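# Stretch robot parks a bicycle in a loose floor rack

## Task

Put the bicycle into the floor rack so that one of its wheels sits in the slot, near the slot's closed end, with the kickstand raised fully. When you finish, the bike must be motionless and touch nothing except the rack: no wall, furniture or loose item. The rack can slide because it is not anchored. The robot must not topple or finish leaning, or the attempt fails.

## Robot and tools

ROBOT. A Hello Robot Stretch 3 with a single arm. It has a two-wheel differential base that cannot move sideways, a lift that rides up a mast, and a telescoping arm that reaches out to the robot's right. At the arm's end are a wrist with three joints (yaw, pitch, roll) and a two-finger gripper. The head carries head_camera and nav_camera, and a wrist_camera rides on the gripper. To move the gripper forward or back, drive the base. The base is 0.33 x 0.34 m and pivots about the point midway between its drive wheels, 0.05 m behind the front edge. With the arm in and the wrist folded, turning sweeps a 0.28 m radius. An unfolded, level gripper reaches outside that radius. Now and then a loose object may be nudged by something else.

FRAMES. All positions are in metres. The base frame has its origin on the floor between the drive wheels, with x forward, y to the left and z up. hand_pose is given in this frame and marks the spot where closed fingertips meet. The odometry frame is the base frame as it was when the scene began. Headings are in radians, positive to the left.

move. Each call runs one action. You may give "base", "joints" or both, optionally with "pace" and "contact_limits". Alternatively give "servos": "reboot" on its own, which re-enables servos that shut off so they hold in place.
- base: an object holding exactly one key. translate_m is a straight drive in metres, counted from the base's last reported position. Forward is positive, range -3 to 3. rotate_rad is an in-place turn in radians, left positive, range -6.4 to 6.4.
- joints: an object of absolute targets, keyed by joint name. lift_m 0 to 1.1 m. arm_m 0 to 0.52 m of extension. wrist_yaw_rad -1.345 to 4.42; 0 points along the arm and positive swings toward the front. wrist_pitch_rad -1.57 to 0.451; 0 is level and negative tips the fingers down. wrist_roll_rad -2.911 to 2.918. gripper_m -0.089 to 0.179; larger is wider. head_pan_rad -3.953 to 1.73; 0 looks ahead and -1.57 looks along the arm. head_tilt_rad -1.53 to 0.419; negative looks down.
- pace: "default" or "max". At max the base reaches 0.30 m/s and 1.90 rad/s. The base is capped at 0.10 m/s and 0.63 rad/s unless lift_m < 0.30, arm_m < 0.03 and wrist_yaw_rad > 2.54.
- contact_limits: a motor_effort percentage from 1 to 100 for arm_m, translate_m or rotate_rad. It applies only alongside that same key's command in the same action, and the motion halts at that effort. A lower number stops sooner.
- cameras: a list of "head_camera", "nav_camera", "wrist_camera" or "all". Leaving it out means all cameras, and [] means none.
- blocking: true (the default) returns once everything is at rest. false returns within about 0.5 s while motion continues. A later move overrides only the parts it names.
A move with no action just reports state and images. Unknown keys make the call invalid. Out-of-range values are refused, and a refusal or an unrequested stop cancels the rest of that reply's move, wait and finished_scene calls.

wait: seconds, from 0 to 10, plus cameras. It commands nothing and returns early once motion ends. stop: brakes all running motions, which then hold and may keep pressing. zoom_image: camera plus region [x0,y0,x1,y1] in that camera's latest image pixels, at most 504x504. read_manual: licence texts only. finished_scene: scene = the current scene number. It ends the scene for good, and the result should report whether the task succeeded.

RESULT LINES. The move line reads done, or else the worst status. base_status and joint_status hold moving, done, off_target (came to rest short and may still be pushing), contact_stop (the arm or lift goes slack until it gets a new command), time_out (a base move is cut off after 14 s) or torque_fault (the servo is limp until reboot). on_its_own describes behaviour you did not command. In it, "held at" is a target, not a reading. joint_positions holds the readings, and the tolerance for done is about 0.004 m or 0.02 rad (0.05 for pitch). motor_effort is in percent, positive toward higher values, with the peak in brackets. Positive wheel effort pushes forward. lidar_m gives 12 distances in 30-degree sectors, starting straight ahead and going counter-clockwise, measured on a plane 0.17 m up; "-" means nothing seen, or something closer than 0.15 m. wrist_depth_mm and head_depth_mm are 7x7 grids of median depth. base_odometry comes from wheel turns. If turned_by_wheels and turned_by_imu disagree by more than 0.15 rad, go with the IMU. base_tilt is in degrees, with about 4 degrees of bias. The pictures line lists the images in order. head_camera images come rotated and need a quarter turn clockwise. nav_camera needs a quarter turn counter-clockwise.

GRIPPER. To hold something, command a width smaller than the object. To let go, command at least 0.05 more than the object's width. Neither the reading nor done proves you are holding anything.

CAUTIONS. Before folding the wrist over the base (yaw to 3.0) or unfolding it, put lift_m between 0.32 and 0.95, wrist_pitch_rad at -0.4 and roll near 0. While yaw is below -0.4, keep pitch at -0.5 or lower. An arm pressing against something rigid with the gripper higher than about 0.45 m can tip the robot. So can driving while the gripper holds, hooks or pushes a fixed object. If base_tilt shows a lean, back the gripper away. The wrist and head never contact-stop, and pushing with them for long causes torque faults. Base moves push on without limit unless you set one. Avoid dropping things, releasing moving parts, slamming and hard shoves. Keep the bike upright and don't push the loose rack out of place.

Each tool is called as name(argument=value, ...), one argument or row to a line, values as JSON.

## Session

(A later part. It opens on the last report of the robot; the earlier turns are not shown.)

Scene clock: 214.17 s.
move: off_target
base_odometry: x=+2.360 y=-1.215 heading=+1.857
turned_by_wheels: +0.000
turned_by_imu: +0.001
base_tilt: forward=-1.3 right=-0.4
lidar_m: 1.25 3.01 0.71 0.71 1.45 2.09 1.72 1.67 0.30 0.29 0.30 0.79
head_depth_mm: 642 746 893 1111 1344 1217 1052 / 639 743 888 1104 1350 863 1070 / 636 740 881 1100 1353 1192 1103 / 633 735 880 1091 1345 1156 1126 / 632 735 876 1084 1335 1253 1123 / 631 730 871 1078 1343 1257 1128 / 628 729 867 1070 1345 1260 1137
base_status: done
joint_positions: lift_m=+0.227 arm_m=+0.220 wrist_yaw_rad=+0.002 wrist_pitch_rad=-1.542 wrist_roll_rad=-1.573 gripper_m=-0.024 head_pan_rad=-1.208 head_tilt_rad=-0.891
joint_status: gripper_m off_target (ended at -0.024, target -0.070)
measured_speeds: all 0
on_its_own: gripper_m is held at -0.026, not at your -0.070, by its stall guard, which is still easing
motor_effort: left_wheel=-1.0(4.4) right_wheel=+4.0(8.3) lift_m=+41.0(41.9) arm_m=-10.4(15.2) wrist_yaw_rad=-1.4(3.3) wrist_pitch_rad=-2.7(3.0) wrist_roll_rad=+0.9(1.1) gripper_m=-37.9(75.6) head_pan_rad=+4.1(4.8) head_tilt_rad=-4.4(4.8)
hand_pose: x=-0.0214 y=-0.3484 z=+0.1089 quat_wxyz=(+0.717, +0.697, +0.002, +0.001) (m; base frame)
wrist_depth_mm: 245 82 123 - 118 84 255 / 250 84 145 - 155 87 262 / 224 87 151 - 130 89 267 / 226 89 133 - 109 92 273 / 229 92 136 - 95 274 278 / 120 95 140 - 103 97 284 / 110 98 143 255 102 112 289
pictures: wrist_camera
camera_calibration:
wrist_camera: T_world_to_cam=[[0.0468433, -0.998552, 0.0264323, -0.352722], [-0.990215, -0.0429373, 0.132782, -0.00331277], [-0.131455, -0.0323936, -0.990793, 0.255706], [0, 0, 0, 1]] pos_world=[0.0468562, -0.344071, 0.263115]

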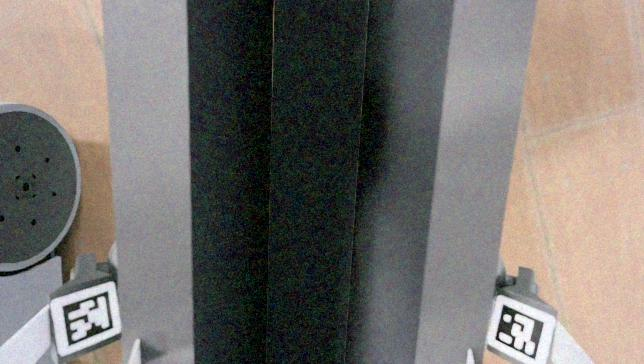

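move(
  joints={"gripper_m": -0.08},
  base={"rotate_rad": 2.196},
)

Scene clock: 222.53 s.
move: off_target
base_odometry: x=+2.360 y=-1.215 heading=-2.231
turned_by_wheels: +2.196
turned_by_imu: +2.156
base_tilt: forward=-1.4 right=-0.4
lidar_m: 3.03 1.98 1.72 1.41 0.82 0.71 0.71 0.83 0.30 0.29 0.30 0.77
head_depth_mm: 2716 2201 1848 1588 1384 1217 1050 / 2759 2218 1844 1586 1398 862 1073 / 2784 2229 1861 1597 1401 1200 1104 / 2792 2240 1872 1605 1401 1154 1123 / 2840 2254 1872 1615 1407 1252 1124 / 2850 2275 1890 1619 1374 1261 1133 / 2879 2293 1912 1630 1374 1266 1133
base_status: done
joint_positions: lift_m=+0.227 arm_m=+0.220 wrist_yaw_rad=+0.002 wrist_pitch_rad=-1.542 wrist_roll_rad=-1.573 gripper_m=-0.064 head_pan_rad=-1.208 head_tilt_rad=-0.891
joint_status: gripper_m off_target (ended at -0.064, target -0.080)
measured_speeds: all 0
on_its_own: gripper_m is held at -0.066, not at your -0.080, by its stall guard, which is still easing
motor_effort: left_wheel=-3.3(9.1) right_wheel=+4.0(9.5) lift_m=+39.4(41.2) arm_m=-12.1(12.1) wrist_yaw_rad=-1.0(2.7) wrist_pitch_rad=-2.7(2.9) wrist_roll_rad=+1.0(1.1) gripper_m=-46.4(99.5) head_pan_rad=+4.0(4.6) head_tilt_rad=-4.4(4.6)
hand_pose: x=-0.0214 y=-0.3484 z=+0.1089 quat_wxyz=(+0.717, +0.697, +0.002, +0.001) (m; base frame)
wrist_depth_mm: 245 82 123 - 118 84 255 / 250 84 145 - 155 87 262 / 224 87 151 - 130 89 267 / 227 89 133 - 109 92 272 / 228 92 136 - 95 274 277 / 120 95 141 - 103 112 285 / 110 98 143 256 102 112 290
pictures: head_camera (sideways), nav_camera (sideways), wrist_camera
camera_calibration:
head_camera: T_world_to_cam=[[-0.233873, 0.746848, -0.622513, 0.837572], [0.941147, 0.334595, 0.0478423, -0.0653881], [0.24402, -0.574687, -0.781146, 0.976422], [0, 0, 0, 1]] pos_world=[0.0191583, -0.0425229, 1.28726]
nav_camera: T_world_to_cam=[[0.281032, -0.728797, 0.6244, -0.770424], [-0.920205, -0.389359, -0.0402895, 0.110611], [0.272479, -0.563253, -0.780065, 0.96953], [0, 0, 0, 1]] pos_world=[0.0541227, 0.0276757, 1.24181]
wrist_camera: T_world_to_cam=[[0.0467408, -0.998557, 0.0264324, -0.35274], [-0.990219, -0.0428357, 0.132783, -0.00327621], [-0.131459, -0.0323802, -0.990793, 0.25571], [0, 0, 0, 1]] pos_world=[0.0468586, -0.344091, 0.263115]

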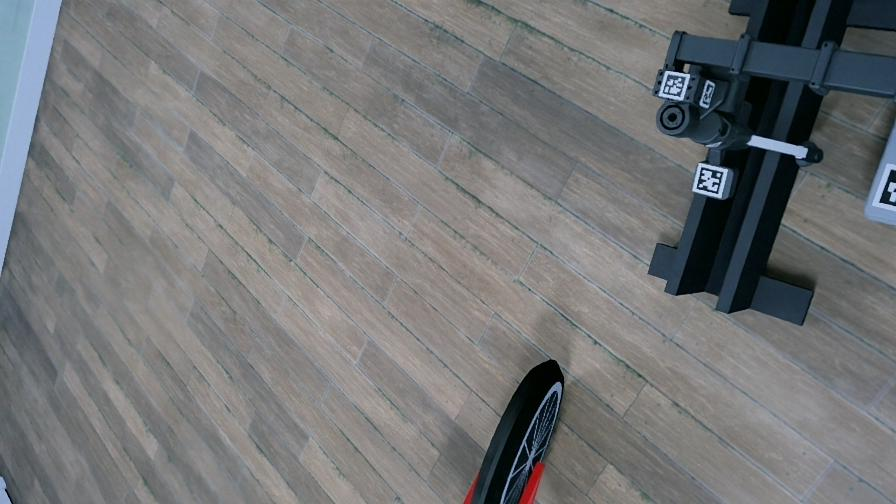

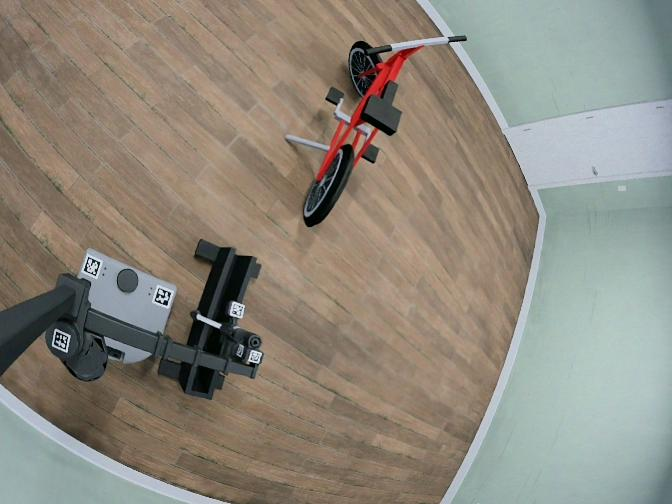

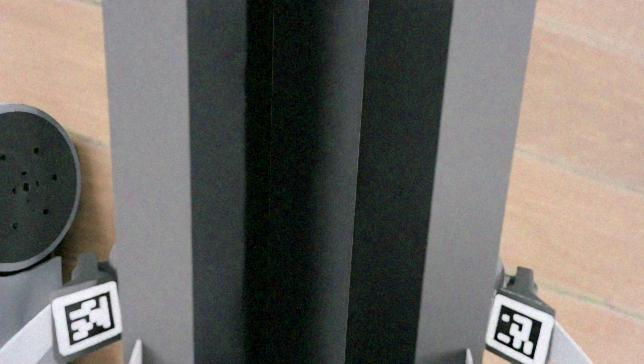

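move(
  joints={"lift_m": 0.211, "head_pan_rad": -0.7, "head_tilt_rad": -0.75},
)

zoom_image(
  camera="head_camera",
  region=[200, 0, 700, 504],
)

Scene clock: 225.47 s.
move: contact_stop
base_odometry: x=+2.360 y=-1.215 heading=-2.231
turned_by_wheels: +0.000
turned_by_imu: +0.000
base_tilt: forward=-1.3 right=-0.4
lidar_m: 3.03 1.98 1.72 1.42 0.82 0.71 0.71 0.83 1.44 3.02 0.71 0.77
head_depth_mm: 3482 2839 2197 1776 1503 1306 1151 / 3343 2866 2221 1800 1520 1312 1096 / 3146 2861 2242 1812 1493 1318 1145 / 3010 2936 2258 1808 1425 1321 1160 / 2896 2938 2265 1448 1503 1334 1171 / 2773 2923 2275 1702 1548 1339 1176 / 2628 2808 2086 1762 1553 1342 1180
base_status: not commanded
joint_positions: lift_m=+0.212 arm_m=+0.220 wrist_yaw_rad=+0.002 wrist_pitch_rad=-1.556 wrist_roll_rad=-1.573 gripper_m=-0.043 head_pan_rad=-0.708 head_tilt_rad=-0.754
joint_status: lift_m contact_stop (moved -0.015 of -0.016); the others done
measured_speeds: all 0
on_its_own: gripper_m is held at -0.045, not at your -0.080, by its stall guard, which is still easing; lift_m is slack since a contact_stop
motor_effort: left_wheel=-3.7(4.1) right_wheel=+4.0(4.2) lift_m=+25.2(39.2) arm_m=-14.4(15.9) wrist_yaw_rad=-0.4(2.7) wrist_pitch_rad=+0.0(2.7) wrist_roll_rad=+0.7(1.2) gripper_m=-41.6(44.2) head_pan_rad=+3.6(6.1) head_tilt_rad=+1.7(2.9)
hand_pose: x=-0.0214 y=-0.3448 z=+0.0943 quat_wxyz=(+0.712, +0.702, +0.002, +0.001) (m; base frame)
wrist_depth_mm: 234 85 138 - 121 87 241 / 239 - 142 - 136 89 244 / 232 89 148 - 132 249 250 / 223 91 152 - 111 252 257 / 225 93 134 - 108 258 261 / 120 95 139 - 105 113 267 / 109 97 140 263 104 111 272
pictures: head_camera (sideways), nav_camera (sideways), wrist_camera
camera_calibration:
head_camera: T_world_to_cam=[[-0.49288, 0.483266, -0.723549, 0.97081], [0.66061, 0.749043, 0.0502867, -0.0668678], [0.566271, -0.453199, -0.688439, 0.853893], [0, 0, 0, 1]] pos_world=[0.0391318, -0.032089, 1.29364]
nav_camera: T_world_to_cam=[[0.525428, -0.444658, 0.7254, -0.903526], [-0.617191, -0.786044, -0.0347827, 0.1016], [0.585663, -0.429434, -0.687449, 0.847175], [0, 0, 0, 1]] pos_world=[0.041286, 0.0419085, 1.24134]
wrist_camera: T_world_to_cam=[[0.0467397, -0.998831, 0.0123014, -0.347474], [-0.990216, -0.0447086, 0.132187, -0.00178089], [-0.131482, -0.0183594, -0.991149, 0.246261], [0, 0, 0, 1]] pos_world=[0.0468564, -0.342627, 0.248592]

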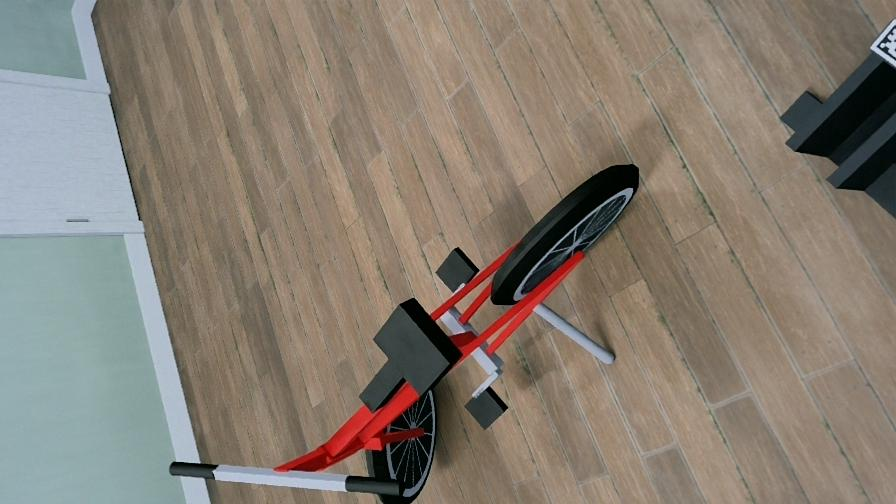

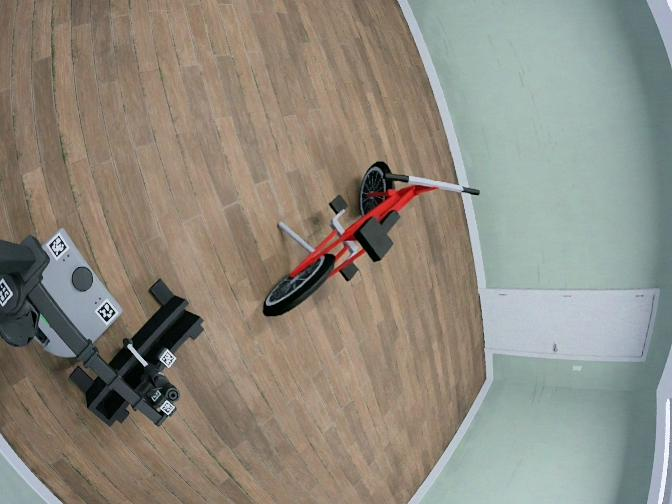

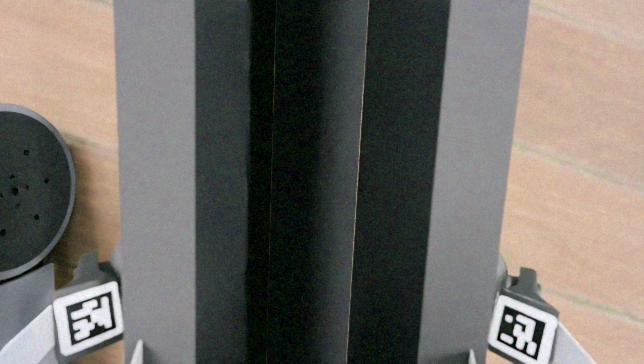

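Scaled by 1.000.

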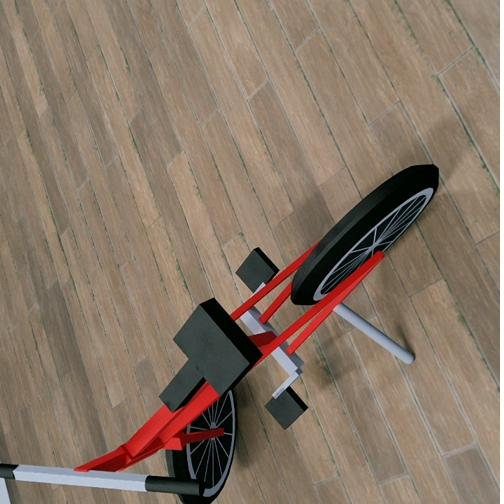

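move(
  joints={"head_pan_rad": -0.95, "head_tilt_rad": -0.95},
  cameras=["head_camera"],
)

zoom_image(
  camera="head_camera",
  region=[500, 0, 896, 250],
)

zoom_image(
  camera="head_camera",
  region=[350, 200, 550, 400],
)

Scene clock: 251.63 s.
move: done
base_odometry: x=+2.360 y=-1.215 heading=-2.231
turned_by_wheels: +0.000
turned_by_imu: +0.001
base_tilt: forward=-1.4 right=-0.5
lidar_m: 3.02 1.97 1.71 1.42 0.82 0.71 0.71 0.83 1.44 3.03 0.71 0.77
head_depth_mm: 2484 2053 1750 1533 1360 850 754 / 2511 2046 1766 1533 1361 1088 1083 / 2517 2071 1765 1545 1369 1164 1112 / 2534 2098 1773 1545 1376 1194 1117 / 2564 2101 1788 1469 1377 1239 1118 / 2549 2103 1800 1476 1382 1241 1122 / 2590 2122 1214 1538 1388 1249 1128
base_status: not commanded
joint_positions: lift_m=+0.212 arm_m=+0.220 wrist_yaw_rad=+0.002 wrist_pitch_rad=-1.556 wrist_roll_rad=-1.573 gripper_m=+0.064 head_pan_rad=-0.942 head_tilt_rad=-0.938
joint_status: all done
measured_speeds: all 0
on_its_own: gripper_m is held at +0.063, not at your -0.080, by its stall guard, which is not easing now; lift_m is slack since a contact_stop
motor_effort: left_wheel=-4.1(4.2) right_wheel=+4.1(4.2) lift_m=+25.8(27.0) arm_m=+8.7(9.8) wrist_yaw_rad=-2.0(2.1) wrist_pitch_rad=-0.4(0.4) wrist_roll_rad=+0.8(1.1) gripper_m=-19.8(20.2) head_pan_rad=-3.1(6.7) head_tilt_rad=-5.7(6.7)
hand_pose: x=-0.0214 y=-0.3448 z=+0.0943 quat_wxyz=(+0.712, +0.702, +0.002, +0.001) (m; base frame)
wrist_depth_mm: 235 85 138 - 121 87 240 / 239 - 142 - 137 89 247 / 232 89 148 - 132 248 250 / 223 91 152 - 111 252 255 / 225 93 134 - 108 258 262 / 120 95 138 - 105 97 267 / 110 97 139 263 104 112 272
pictures: head_camera (sideways)
camera_calibration:
head_camera: T_world_to_cam=[[-0.438635, 0.681524, -0.585769, 0.790948], [0.821175, 0.568753, 0.0468143, -0.0633151], [0.365063, -0.460485, -0.809125, 1.01206], [0, 0, 0, 1]] pos_world=[0.0294642, -0.0370004, 1.28516]

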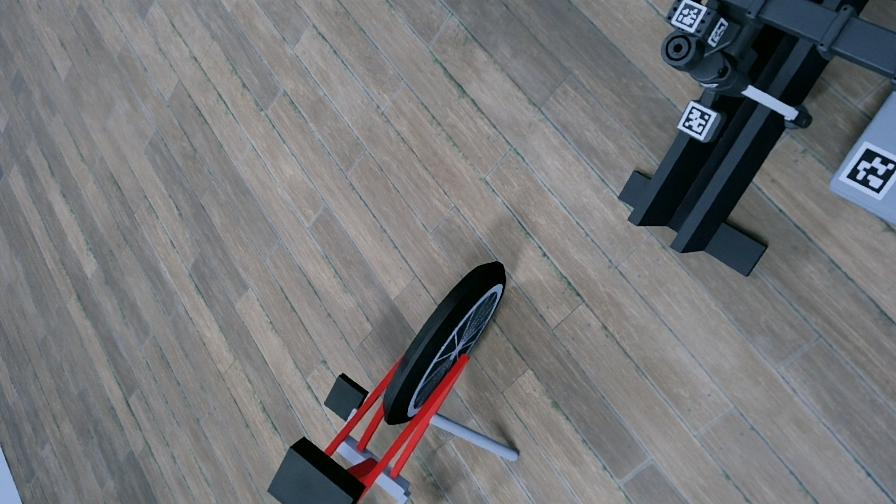

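Scaled by 1.273 from the camera's 896x504 image, which has a finer 1280x720 frame.

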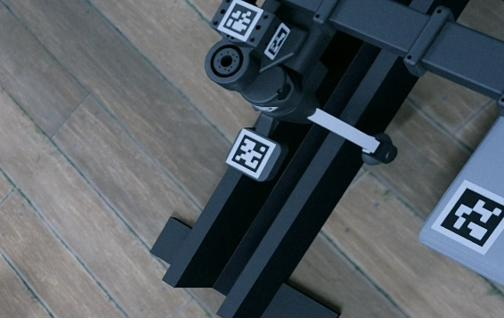

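Scaled by 2.520 from the camera's 896x504 image, which has a finer 1280x720 frame.

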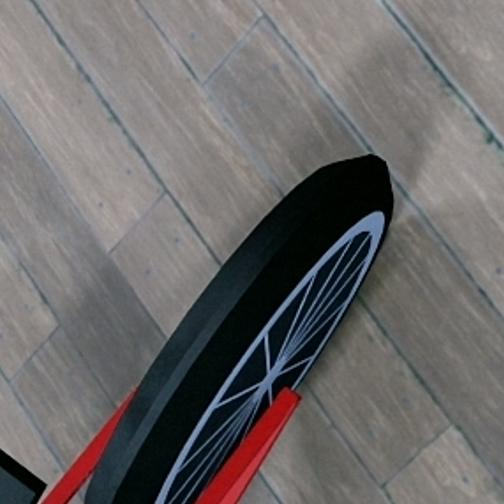

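move(
  joints={"gripper_m": -0.08, "lift_m": 0.211},
  cameras=[],
)

move(
  joints={"gripper_m": -0.081, "lift_m": 0.227},
  cameras=["wrist_camera"],
)

move(
  joints={"gripper_m": -0.082, "arm_m": 0.425},
)

Scene clock: 263.63 s.
move: contact_stop
base_odometry: x=+2.360 y=-1.215 heading=-2.231
turned_by_wheels: +0.000
turned_by_imu: +0.000
base_tilt: forward=-1.4 right=-0.5
lidar_m: 3.03 1.98 1.72 1.42 0.82 0.71 0.71 0.83 1.44 3.02 0.71 0.77
head_depth_mm: 2484 2057 1760 1530 1355 847 755 / 2513 2067 1759 1539 1365 1089 1089 / 2524 2079 1765 1536 1366 1164 1112 / 2522 2081 1781 1546 1372 1196 1116 / 2558 2084 1787 1468 1383 1237 1122 / 2558 2098 1800 1477 1384 1238 1123 / 2578 2121 1210 1546 1380 1243 1121
base_status: not commanded
joint_positions: lift_m=+0.212 arm_m=+0.220 wrist_yaw_rad=+0.002 wrist_pitch_rad=-1.556 wrist_roll_rad=-1.573 gripper_m=-0.076 head_pan_rad=-0.942 head_tilt_rad=-0.938
joint_status: lift_m contact_stop (moved +0.000 of -0.001); the others done
measured_speeds: all 0
on_its_own: lift_m is slack since a contact_stop
motor_effort: left_wheel=-4.0(4.6) right_wheel=+4.1(4.3) lift_m=+26.5(26.9) arm_m=+15.2(15.2) wrist_yaw_rad=-1.8(2.8) wrist_pitch_rad=+0.0(0.3) wrist_roll_rad=+0.8(1.1) gripper_m=-78.7(100.0) head_pan_rad=-3.6(4.3) head_tilt_rad=-5.0(6.2)
hand_pose: x=-0.0214 y=-0.3448 z=+0.0944 quat_wxyz=(+0.712, +0.702, +0.002, +0.001) (m; base frame)
wrist_depth_mm: 235 85 120 - 121 88 241 / 239 - 142 - 136 89 246 / 232 89 149 - 132 91 250 / 222 91 152 - 111 253 256 / 226 93 134 - 108 259 261 / 120 95 138 - 105 113 266 / 109 98 139 262 104 112 272
pictures: none
No camera images: "cameras" was empty.

not run: a stop that you did not command came earlier in this reply.

not run: a stop that you did not command came earlier in this reply.

move(
  joints={"gripper_m": -0.082, "lift_m": 0.227},
  cameras=["wrist_camera"],
)

move(
  joints={"gripper_m": -0.083, "arm_m": 0.425},
)

zoom_image(
  camera="head_camera",
  region=[350, 0, 850, 500],
)

Scene clock: 267.10 s.
move: done
base_odometry: x=+2.360 y=-1.215 heading=-2.231
turned_by_wheels: +0.000
turned_by_imu: +0.000
base_tilt: forward=-1.3 right=-0.5
lidar_m: 3.03 1.98 1.72 1.42 0.82 0.71 0.71 0.83 0.30 0.29 0.30 0.77
head_depth_mm: 2482 2061 1756 1533 1363 831 740 / 2495 2052 1760 1532 1359 1126 1091 / 2510 2076 1769 1539 1372 1156 1110 / 2533 2093 1783 1548 1378 1190 1118 / 2541 2104 1794 1470 1373 1234 1120 / 2567 2119 1794 1478 1381 1237 1124 / 2589 2102 1212 1542 1386 1249 1127
base_status: not commanded
joint_positions: lift_m=+0.227 arm_m=+0.220 wrist_yaw_rad=+0.002 wrist_pitch_rad=-1.546 wrist_roll_rad=-1.573 gripper_m=-0.078 head_pan_rad=-0.942 head_tilt_rad=-0.938
joint_status: all done
measured_speeds: all 0
motor_effort: left_wheel=-2.6(4.0) right_wheel=+3.7(4.2) lift_m=+43.3(46.6) arm_m=+13.7(15.5) wrist_yaw_rad=-1.5(2.8) wrist_pitch_rad=-1.5(1.8) wrist_roll_rad=+0.8(1.3) gripper_m=-79.2(99.1) head_pan_rad=-3.3(3.8) head_tilt_rad=-5.3(6.0)
hand_pose: x=-0.0214 y=-0.3472 z=+0.1090 quat_wxyz=(+0.715, +0.699, +0.002, +0.001) (m; base frame)
wrist_depth_mm: 246 82 122 - 118 84 254 / 252 84 145 - 155 86 260 / 223 87 151 - 130 89 267 / 224 89 133 - 109 92 271 / 226 92 136 - 95 274 275 / 120 95 141 - 103 112 283 / 110 98 143 256 102 112 289
pictures: wrist_camera
camera_calibration:
wrist_camera: T_world_to_cam=[[0.0466676, -0.998678, 0.0215651, -0.350995], [-0.990221, -0.0434095, 0.13258, -0.00341114], [-0.131469, -0.0275414, -0.990938, 0.257529], [0, 0, 0, 1]] pos_world=[0.0468593, -0.343586, 0.263217]

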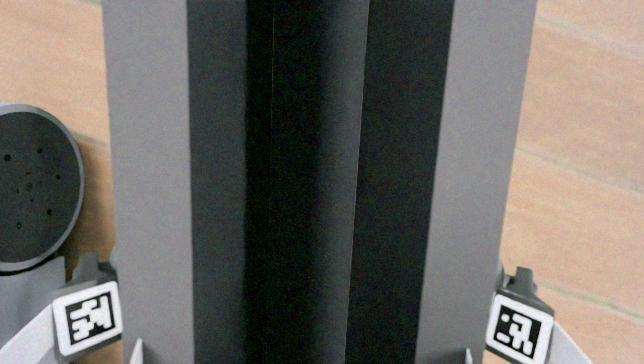

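Scene clock: 269.83 s.
move: off_target
base_odometry: x=+2.360 y=-1.215 heading=-2.231
turned_by_wheels: +0.000
turned_by_imu: +0.000
base_tilt: forward=-1.3 right=-0.4
lidar_m: 3.03 1.98 1.72 1.42 0.82 0.71 0.71 0.82 0.51 0.50 0.51 0.77
head_depth_mm: 2478 2069 1753 1524 1216 1167 741 / 2499 2078 1762 1541 1232 1208 1108 / 2511 2076 1777 1545 1296 1228 1112 / 2507 2085 1777 1555 1367 1229 1117 / 2554 2098 1792 1473 1382 1237 1117 / 2569 2109 1791 1470 1385 1239 1125 / 2568 2116 1216 1542 1381 1240 1124
base_status: not commanded
joint_positions: lift_m=+0.227 arm_m=+0.425 wrist_yaw_rad=+0.000 wrist_pitch_rad=-1.545 wrist_roll_rad=-1.573 gripper_m=-0.063 head_pan_rad=-0.942 head_tilt_rad=-0.938
joint_status: gripper_m off_target (ended at -0.063, target -0.083); the others done
measured_speeds: all 0
on_its_own: gripper_m is held at -0.065, not at your -0.083, by its stall guard, which is still easing
motor_effort: left_wheel=-3.1(3.5) right_wheel=+3.7(3.9) lift_m=+41.5(43.9) arm_m=+15.5(20.9) wrist_yaw_rad=+0.0(2.6) wrist_pitch_rad=-2.1(2.2) wrist_roll_rad=+0.8(0.9) gripper_m=-26.7(88.3) head_pan_rad=-3.4(4.1) head_tilt_rad=-5.8(6.1)
hand_pose: x=-0.0214 y=-0.5526 z=+0.1089 quat_wxyz=(+0.716, +0.698, +0.001, +0.001) (m; base frame)
wrist_depth_mm: 246 83 122 - 118 84 253 / 251 84 145 - 156 87 259 / 255 87 151 - 130 89 265 / 261 89 133 - 109 92 269 / 266 92 136 - 95 273 276 / 119 95 141 - 103 112 284 / 110 98 143 256 102 112 288
pictures: head_camera (sideways), nav_camera (sideways), wrist_camera
camera_calibration:
head_camera: T_world_to_cam=[[-0.438641, 0.681789, -0.585455, 0.79054], [0.821292, 0.568584, 0.0468053, -0.063304], [0.364792, -0.460299, -0.809352, 1.01236], [0, 0, 0, 1]] pos_world=[0.0294534, -0.0369996, 1.28514]
nav_camera: T_world_to_cam=[[0.479443, -0.652041, 0.587347, -0.723359], [-0.786513, -0.616145, -0.0419912, 0.112009], [0.389271, -0.441824, -0.808245, 1.00546], [0, 0, 0, 1]] pos_world=[0.0435107, 0.0415889, 1.24222]
wrist_camera: T_world_to_cam=[[0.0454609, -0.998696, 0.0232432, -0.556376], [-0.990273, -0.0419903, 0.132647, -0.0115305], [-0.131498, -0.0290474, -0.990891, 0.251009], [0, 0, 0, 1]] pos_world=[0.0468822, -0.548843, 0.263184]

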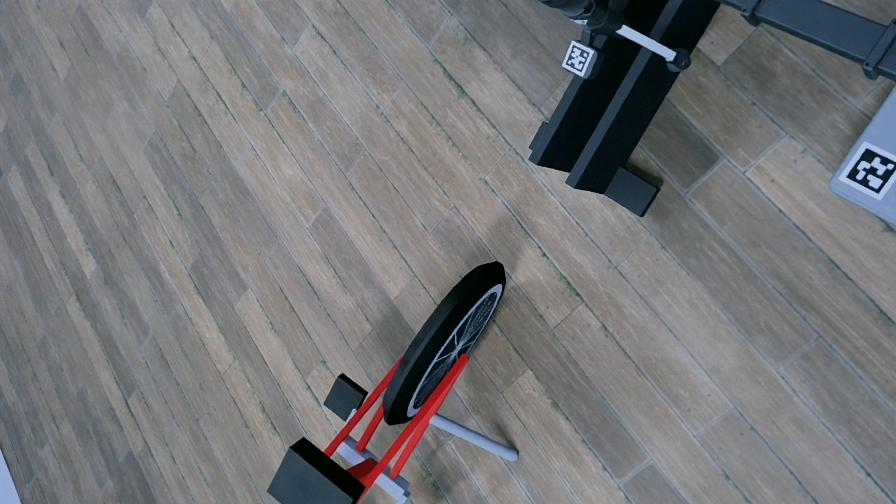

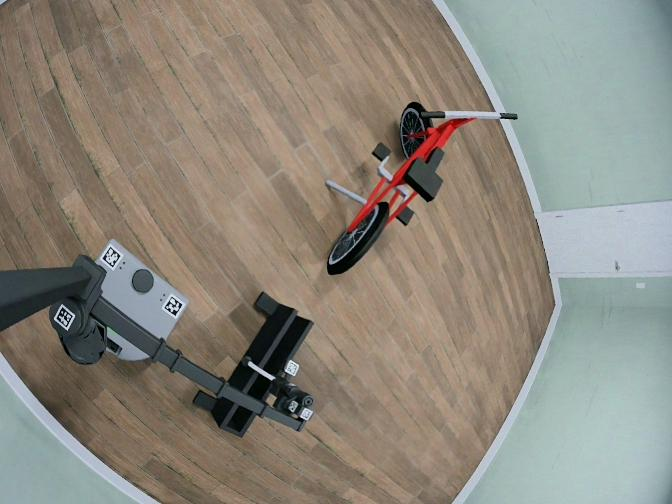

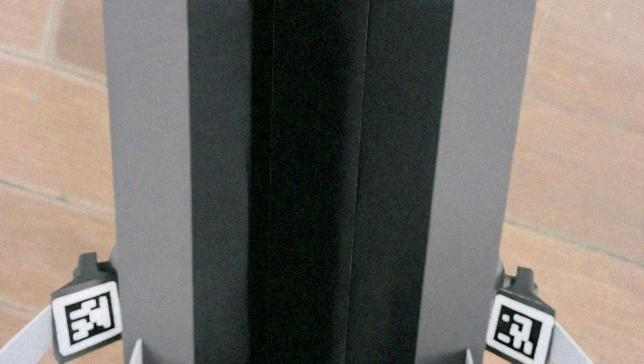

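Scaled by 1.008 from the camera's 896x504 image, which has a finer 1280x720 frame.

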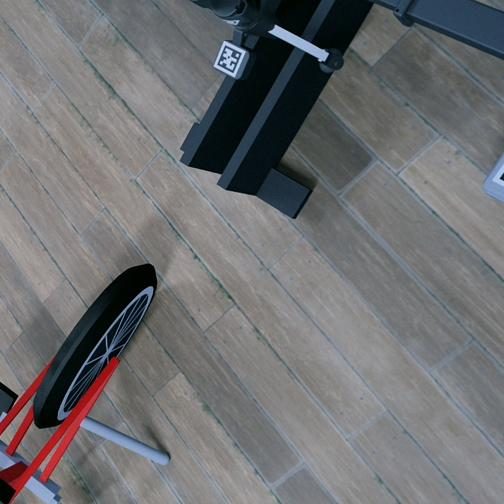

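zoom_image(
  camera="head_camera",
  region=[500, 50, 700, 250],
)

Scaled by 2.520 from the camera's 896x504 image, which has a finer 1280x720 frame.

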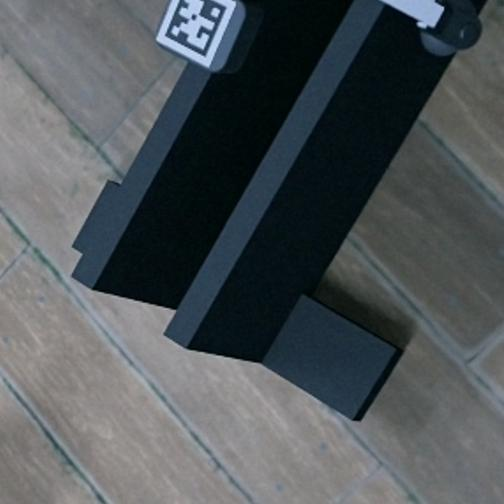

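move(
  joints={"gripper_m": -0.084, "wrist_roll_rad": -1.55},
  base={"translate_m": 0.15},
  cameras=["wrist_camera"],
)

move(
  joints={"lift_m": 0.215, "gripper_m": -0.085, "head_pan_rad": -1.0, "head_tilt_rad": -1.0},
)

zoom_image(
  camera="head_camera",
  region=[350, 0, 650, 300],
)

Scene clock: 305.37 s.
move: done
base_odometry: x=+2.268 y=-1.333 heading=-2.231
turned_by_wheels: +0.000
turned_by_imu: +0.001
base_tilt: forward=-1.3 right=-0.5
lidar_m: 2.90 1.94 1.68 1.68 0.99 0.85 0.86 0.99 0.51 0.50 0.52 0.74
head_depth_mm: 2473 2053 1752 1523 1218 1169 740 / 2503 2073 1761 1533 1238 1209 1112 / 2498 2084 1768 1546 1287 1231 1110 / 2543 2085 1781 1545 1353 1237 1115 / 2526 2082 1781 1294 1380 1236 1125 / 2561 2105 1712 1507 1378 1238 1124 / 2579 2111 1604 1509 1384 1241 1125
base_status: done
joint_positions: lift_m=+0.227 arm_m=+0.425 wrist_yaw_rad=+0.001 wrist_pitch_rad=-1.544 wrist_roll_rad=-1.554 gripper_m=-0.080 head_pan_rad=-0.942 head_tilt_rad=-0.938
joint_status: all done
measured_speeds: all 0
motor_effort: left_wheel=-0.5(4.4) right_wheel=+3.0(8.2) lift_m=+27.4(28.3) arm_m=-12.7(13.2) wrist_yaw_rad=-0.6(1.6) wrist_pitch_rad=-2.1(2.3) wrist_roll_rad=+1.3(4.2) gripper_m=-79.5(99.8) head_pan_rad=-3.3(4.0) head_tilt_rad=-5.7(6.2)
hand_pose: x=-0.0214 y=-0.5527 z=+0.1089 quat_wxyz=(+0.716, +0.698, -0.005, -0.006) (m; base frame)
wrist_depth_mm: 245 83 123 - 118 84 254 / 249 84 144 - 155 87 259 / 254 87 151 - 130 89 265 / 260 89 133 - 109 92 270 / 266 92 135 - 95 272 276 / 119 95 141 - 103 121 282 / 110 98 143 256 102 112 285
pictures: wrist_camera
camera_calibration:
wrist_camera: T_world_to_cam=[[0.0272167, -0.999353, 0.0235305, -0.557227], [-0.990936, -0.0238749, 0.132196, -0.00148882], [-0.131548, -0.0269151, -0.990944, 0.252179], [0, 0, 0, 1]] pos_world=[0.0468642, -0.550114, 0.263204]

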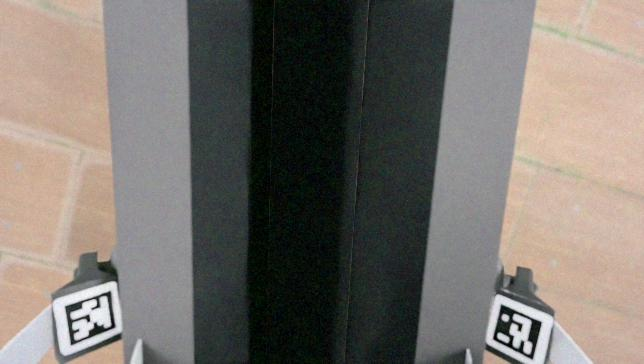

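Scene clock: 306.13 s.
move: off_target
base_odometry: x=+2.268 y=-1.333 heading=-2.231
turned_by_wheels: +0.000
turned_by_imu: +0.000
base_tilt: forward=-1.4 right=-0.4
lidar_m: 2.90 1.94 1.68 1.68 0.99 0.86 0.85 0.99 1.73 3.06 0.62 0.74
head_depth_mm: 2262 1927 1685 1479 1128 1151 1063 / 2279 1927 1680 1482 1229 1207 965 / 2285 1936 1692 1491 1287 1212 970 / 2308 1943 1697 1428 1342 1217 1112 / 2318 1950 1706 1297 1344 1220 1111 / 2326 1961 1642 1443 1352 1224 1111 / 2337 1981 1028 1493 1354 1225 1121
base_status: not commanded
joint_positions: lift_m=+0.215 arm_m=+0.425 wrist_yaw_rad=+0.001 wrist_pitch_rad=-1.546 wrist_roll_rad=-1.554 gripper_m=-0.077 head_pan_rad=-0.992 head_tilt_rad=-0.987
joint_status: gripper_m off_target (ended at -0.077, target -0.085); the others done
measured_speeds: all 0
on_its_own: gripper_m is held at -0.079, not at your -0.085, by its stall guard, which is still easing
motor_effort: left_wheel=-0.2(0.7) right_wheel=+3.1(3.1) lift_m=+23.1(28.6) arm_m=-13.1(13.8) wrist_yaw_rad=-0.1(1.4) wrist_pitch_rad=-1.7(2.2) wrist_roll_rad=+1.3(1.6) gripper_m=-39.2(89.4) head_pan_rad=-3.4(3.9) head_tilt_rad=-6.3(6.9)
hand_pose: x=-0.0214 y=-0.5523 z=+0.0970 quat_wxyz=(+0.716, +0.698, -0.005, -0.006) (m; base frame)
wrist_depth_mm: 234 86 123 - 117 88 241 / 240 - 146 - 155 90 247 / 244 89 152 - 129 92 252 / 248 91 134 - 108 254 258 / 255 94 136 - 96 261 262 / 120 95 142 - 98 122 270 / 110 98 144 252 101 112 273
pictures: head_camera (sideways), nav_camera (sideways), wrist_camera
camera_calibration:
head_camera: T_world_to_cam=[[-0.419353, 0.726076, -0.544937, 0.737635], [0.849843, 0.52506, 0.0455997, -0.0619057], [0.319234, -0.443988, -0.837236, 1.04889], [0, 0, 0, 1]] pos_world=[0.0271007, -0.0373821, 1.28295]
nav_camera: T_world_to_cam=[[0.461638, -0.698475, 0.546829, -0.670464], [-0.817385, -0.574432, -0.0436895, 0.114405], [0.344632, -0.426801, -0.836103, 1.04195], [0, 0, 0, 1]] pos_world=[0.0439368, 0.0421193, 1.2428]
wrist_camera: T_world_to_cam=[[0.0272223, -0.999383, 0.0221742, -0.556482], [-0.990936, -0.0240597, 0.132164, 0.0000022199], [-0.131549, -0.025571, -0.99098, 0.241075], [0, 0, 0, 1]] pos_world=[0.0468641, -0.549975, 0.25124]

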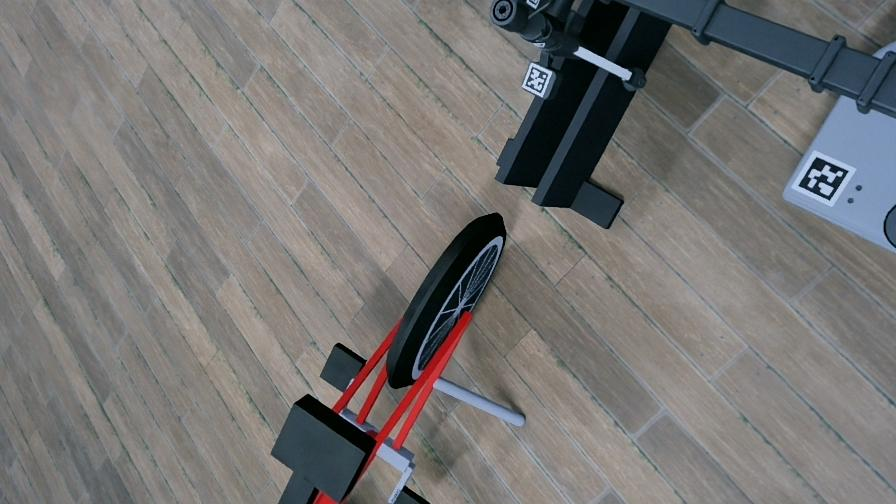

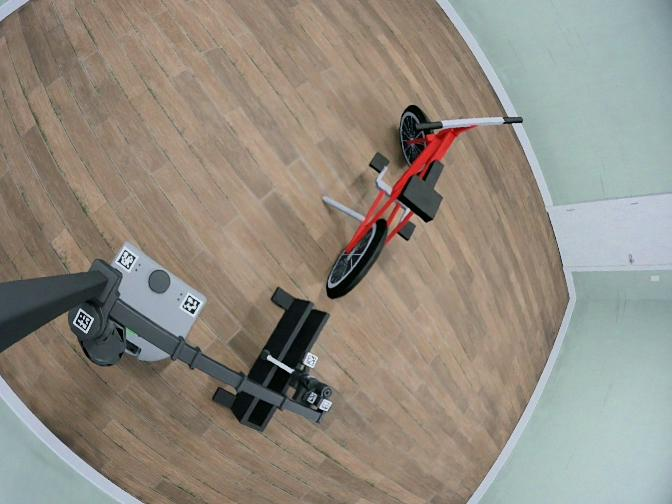

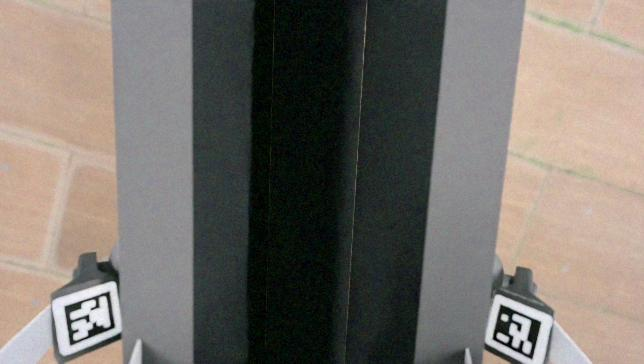

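Scaled by 1.680 from the camera's 896x504 image, which has a finer 1280x720 frame.

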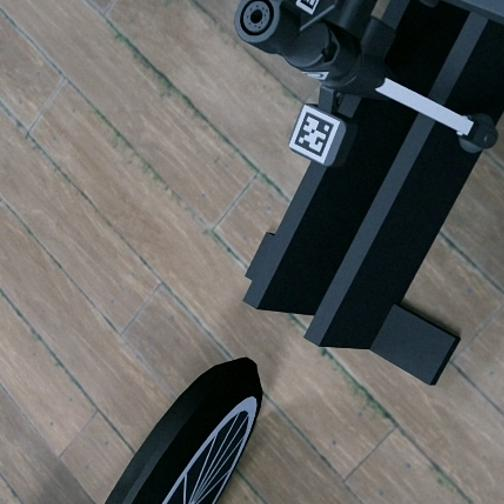

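move(
  joints={"gripper_m": -0.08, "arm_m": 0.432},
  cameras=[],
)

move(
  joints={"gripper_m": -0.081},
  base={"translate_m": 0.12},
)

zoom_image(
  camera="head_camera",
  region=[350, 0, 650, 300],
)

Scene clock: 318.33 s.
move: done
base_odometry: x=+2.268 y=-1.333 heading=-2.231
turned_by_wheels: +0.000
turned_by_imu: +0.001
base_tilt: forward=-1.3 right=-0.5
lidar_m: 2.90 1.94 1.68 1.68 0.99 0.86 0.86 0.99 1.73 3.04 0.62 0.74
head_depth_mm: 2259 1919 1676 1481 1129 1154 1060 / 2276 1933 1675 1491 1236 1205 968 / 2303 1934 1692 1492 1292 1215 966 / 2289 1944 1688 1429 1342 1214 1111 / 2314 1959 1706 1292 1345 1220 1112 / 2336 1969 1647 1437 1351 1223 1116 / 2342 1963 1023 1487 1355 1223 1119
base_status: not commanded
joint_positions: lift_m=+0.215 arm_m=+0.432 wrist_yaw_rad=+0.001 wrist_pitch_rad=-1.547 wrist_roll_rad=-1.553 gripper_m=-0.076 head_pan_rad=-0.992 head_tilt_rad=-0.987
joint_status: all done
measured_speeds: all 0
motor_effort: left_wheel=-0.5(0.9) right_wheel=+3.0(3.2) lift_m=+26.2(27.3) arm_m=+14.3(21.6) wrist_yaw_rad=-0.5(1.9) wrist_pitch_rad=-1.5(1.8) wrist_roll_rad=+0.8(1.3) gripper_m=-78.1(100.0) head_pan_rad=-3.2(4.1) head_tilt_rad=-5.8(6.3)
hand_pose: x=-0.0214 y=-0.5589 z=+0.0970 quat_wxyz=(+0.715, +0.699, -0.006, -0.006) (m; base frame)
wrist_depth_mm: 235 86 123 - 117 88 242 / 239 - 145 - 155 90 247 / 244 89 152 - 130 92 251 / 249 91 133 - 109 255 257 / 253 93 136 - 96 259 263 / 119 95 141 - 98 121 268 / 110 98 144 253 102 111 274
pictures: none
No camera images: "cameras" was empty.

Scene clock: 320.63 s.
move: off_target
base_odometry: x=+2.194 y=-1.428 heading=-2.232
turned_by_wheels: -0.001
turned_by_imu: -0.002
base_tilt: forward=-1.3 right=-0.5
lidar_m: 2.78 1.90 1.65 1.65 1.12 0.97 0.97 1.12 1.96 3.08 0.58 0.72
head_depth_mm: 2270 1936 1669 1487 1132 1155 1059 / 2261 1931 1676 1485 1242 1210 971 / 2278 1937 1688 1492 1298 1216 971 / 2296 1951 1685 1316 1346 1217 1110 / 2309 1959 1698 1310 1346 1219 1110 / 2315 1967 988 1460 1347 1219 1115 / 2331 1973 1292 1486 1351 1226 1121
base_status: done
joint_positions: lift_m=+0.215 arm_m=+0.432 wrist_yaw_rad=-0.013 wrist_pitch_rad=-1.546 wrist_roll_rad=-1.513 gripper_m=-0.065 head_pan_rad=-0.992 head_tilt_rad=-0.987
joint_status: gripper_m off_target (ended at -0.065, target -0.081)
measured_speeds: all 0
on_its_own: gripper_m is held at -0.067, not at your -0.081, by its stall guard, which is still easing; right_wheel is at rest, and its effort (+35.0) is outside its rest range (-21 to +21); wrist_yaw_rad is at rest, and its effort (+10.9) is outside its rest range (-9 to +9)
motor_effort: left_wheel=-20.6(20.7) right_wheel=+35.0(35.0) lift_m=+27.6(27.9) arm_m=+11.5(15.0) wrist_yaw_rad=+10.9(12.4) wrist_pitch_rad=-1.6(1.8) wrist_roll_rad=-12.2(12.5) gripper_m=-47.5(88.1) head_pan_rad=-2.9(4.1) head_tilt_rad=-5.2(6.4)
hand_pose: x=-0.0211 y=-0.5592 z=+0.0970 quat_wxyz=(+0.715, +0.698, -0.025, -0.025) (m; base frame)
wrist_depth_mm: 235 85 130 - 127 87 242 / 239 - 118 - 144 89 248 / 243 89 144 - 137 91 253 / 250 91 148 - 114 93 260 / 254 93 132 - 111 261 266 / 119 95 138 - 107 113 271 / 110 98 139 255 105 112 277
pictures: head_camera (sideways), nav_camera (sideways), wrist_camera
camera_calibration:
head_camera: T_world_to_cam=[[-0.419196, 0.726379, -0.544654, 0.737265], [0.850038, 0.524745, 0.0455911, -0.0618956], [0.318921, -0.443865, -0.837421, 1.04913], [0, 0, 0, 1]] pos_world=[0.0270839, -0.0373842, 1.28294]
nav_camera: T_world_to_cam=[[0.461491, -0.698794, 0.546546, -0.670094], [-0.817597, -0.574129, -0.0437008, 0.114421], [0.344326, -0.426687, -0.836288, 1.04219], [0, 0, 0, 1]] pos_world=[0.0439409, 0.0421226, 1.24281]
wrist_camera: T_world_to_cam=[[-0.0273291, -0.999392, 0.0216472, -0.564452], [-0.990905, 0.0299386, 0.131192, 0.0303579], [-0.13176, -0.0178649, -0.991121, 0.245252], [0, 0, 0, 1]] pos_world=[0.0469704, -0.560637, 0.25131]

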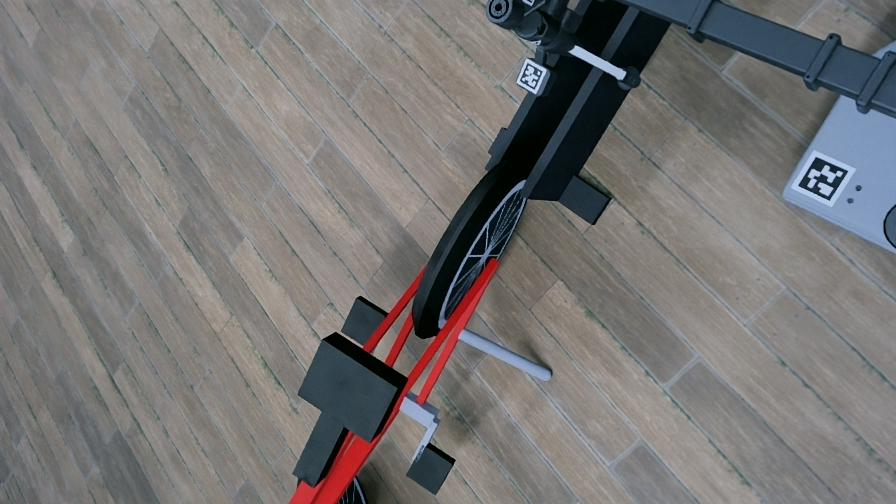

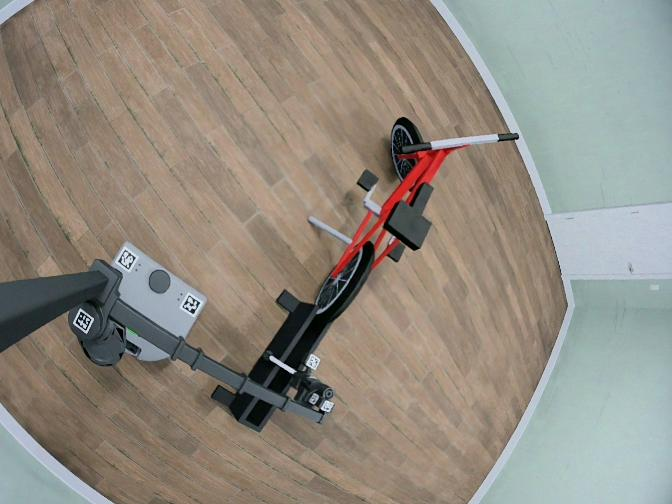

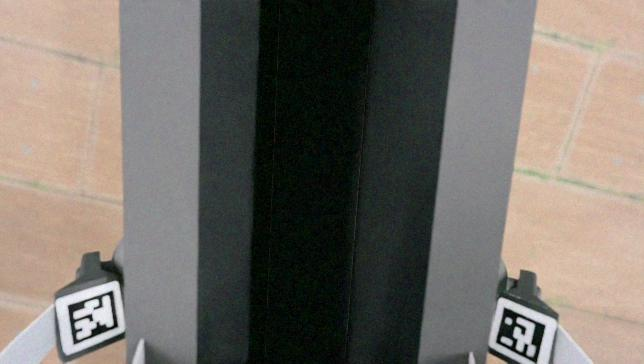

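Scaled by 1.680 from the camera's 896x504 image, which has a finer 1280x720 frame.

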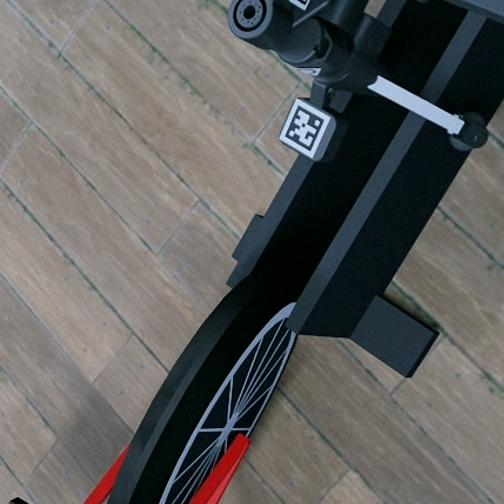

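move(
  joints={"gripper_m": -0.08, "arm_m": 0.444},
  cameras=["head_camera"],
)

zoom_image(
  camera="head_camera",
  region=[350, 50, 600, 300],
)

Scene clock: 330.67 s.
move: done
base_odometry: x=+2.194 y=-1.428 heading=-2.232
turned_by_wheels: +0.000
turned_by_imu: +0.001
base_tilt: forward=-1.3 right=-0.4
lidar_m: 2.78 1.90 1.65 1.64 1.12 0.97 0.97 1.12 1.96 3.08 0.58 0.72
head_depth_mm: 2264 1920 1671 1486 1132 1159 1062 / 2281 1943 1683 1479 1244 1208 960 / 2282 1938 1680 1492 1292 1211 969 / 2285 1943 1698 1316 1337 1220 1109 / 2306 1960 1692 1317 1345 1220 1113 / 2322 1981 989 1460 1354 1223 1114 / 2331 1966 1294 1486 1355 1226 1119
base_status: not commanded
joint_positions: lift_m=+0.215 arm_m=+0.444 wrist_yaw_rad=-0.003 wrist_pitch_rad=-1.550 wrist_roll_rad=-1.529 gripper_m=-0.076 head_pan_rad=-0.992 head_tilt_rad=-0.987
joint_status: all done
measured_speeds: all 0
on_its_own: right_wheel is at rest, and its effort (+32.3) is outside its rest range (-21 to +21)
motor_effort: left_wheel=-20.1(21.0) right_wheel=+32.3(35.0) lift_m=+30.5(31.3) arm_m=+18.1(23.2) wrist_yaw_rad=+4.5(11.8) wrist_pitch_rad=-0.8(1.9) wrist_roll_rad=-7.2(12.7) gripper_m=-78.7(100.0) head_pan_rad=-3.1(4.2) head_tilt_rad=-6.0(6.2)
hand_pose: x=-0.0213 y=-0.5704 z=+0.0970 quat_wxyz=(+0.714, +0.700, -0.016, -0.016) (m; base frame)
wrist_depth_mm: 234 85 122 - 120 87 241 / 240 - 143 - 136 89 246 / 244 89 150 - 131 249 253 / 250 91 153 - 109 254 257 / 255 93 136 - 105 260 264 / 120 95 141 - 97 122 270 / 110 98 144 253 101 112 275
pictures: head_camera (sideways)
camera_calibration:
head_camera: T_world_to_cam=[[-0.419196, 0.726379, -0.544654, 0.737265], [0.850038, 0.524745, 0.0455911, -0.0618956], [0.318921, -0.443865, -0.837421, 1.04913], [0, 0, 0, 1]] pos_world=[0.0270839, -0.0373842, 1.28294]

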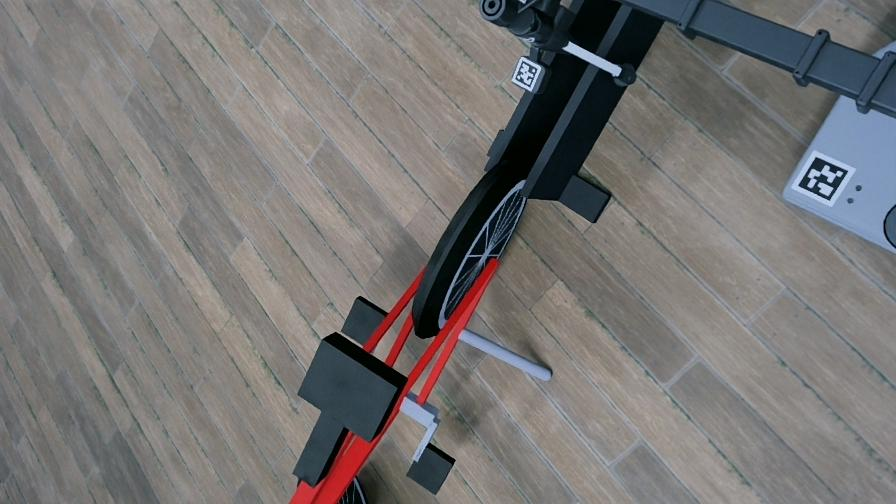

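Scaled by 2.016 from the camera's 896x504 image, which has a finer 1280x720 frame.

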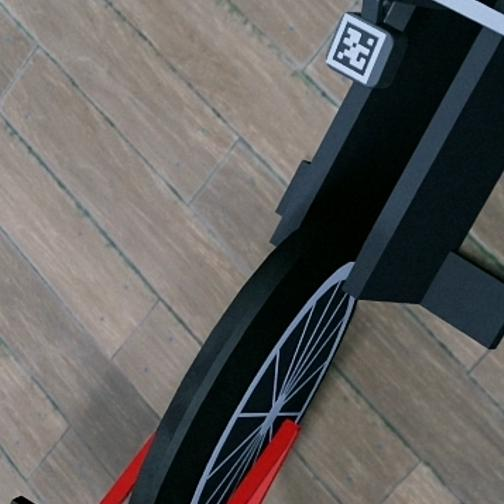

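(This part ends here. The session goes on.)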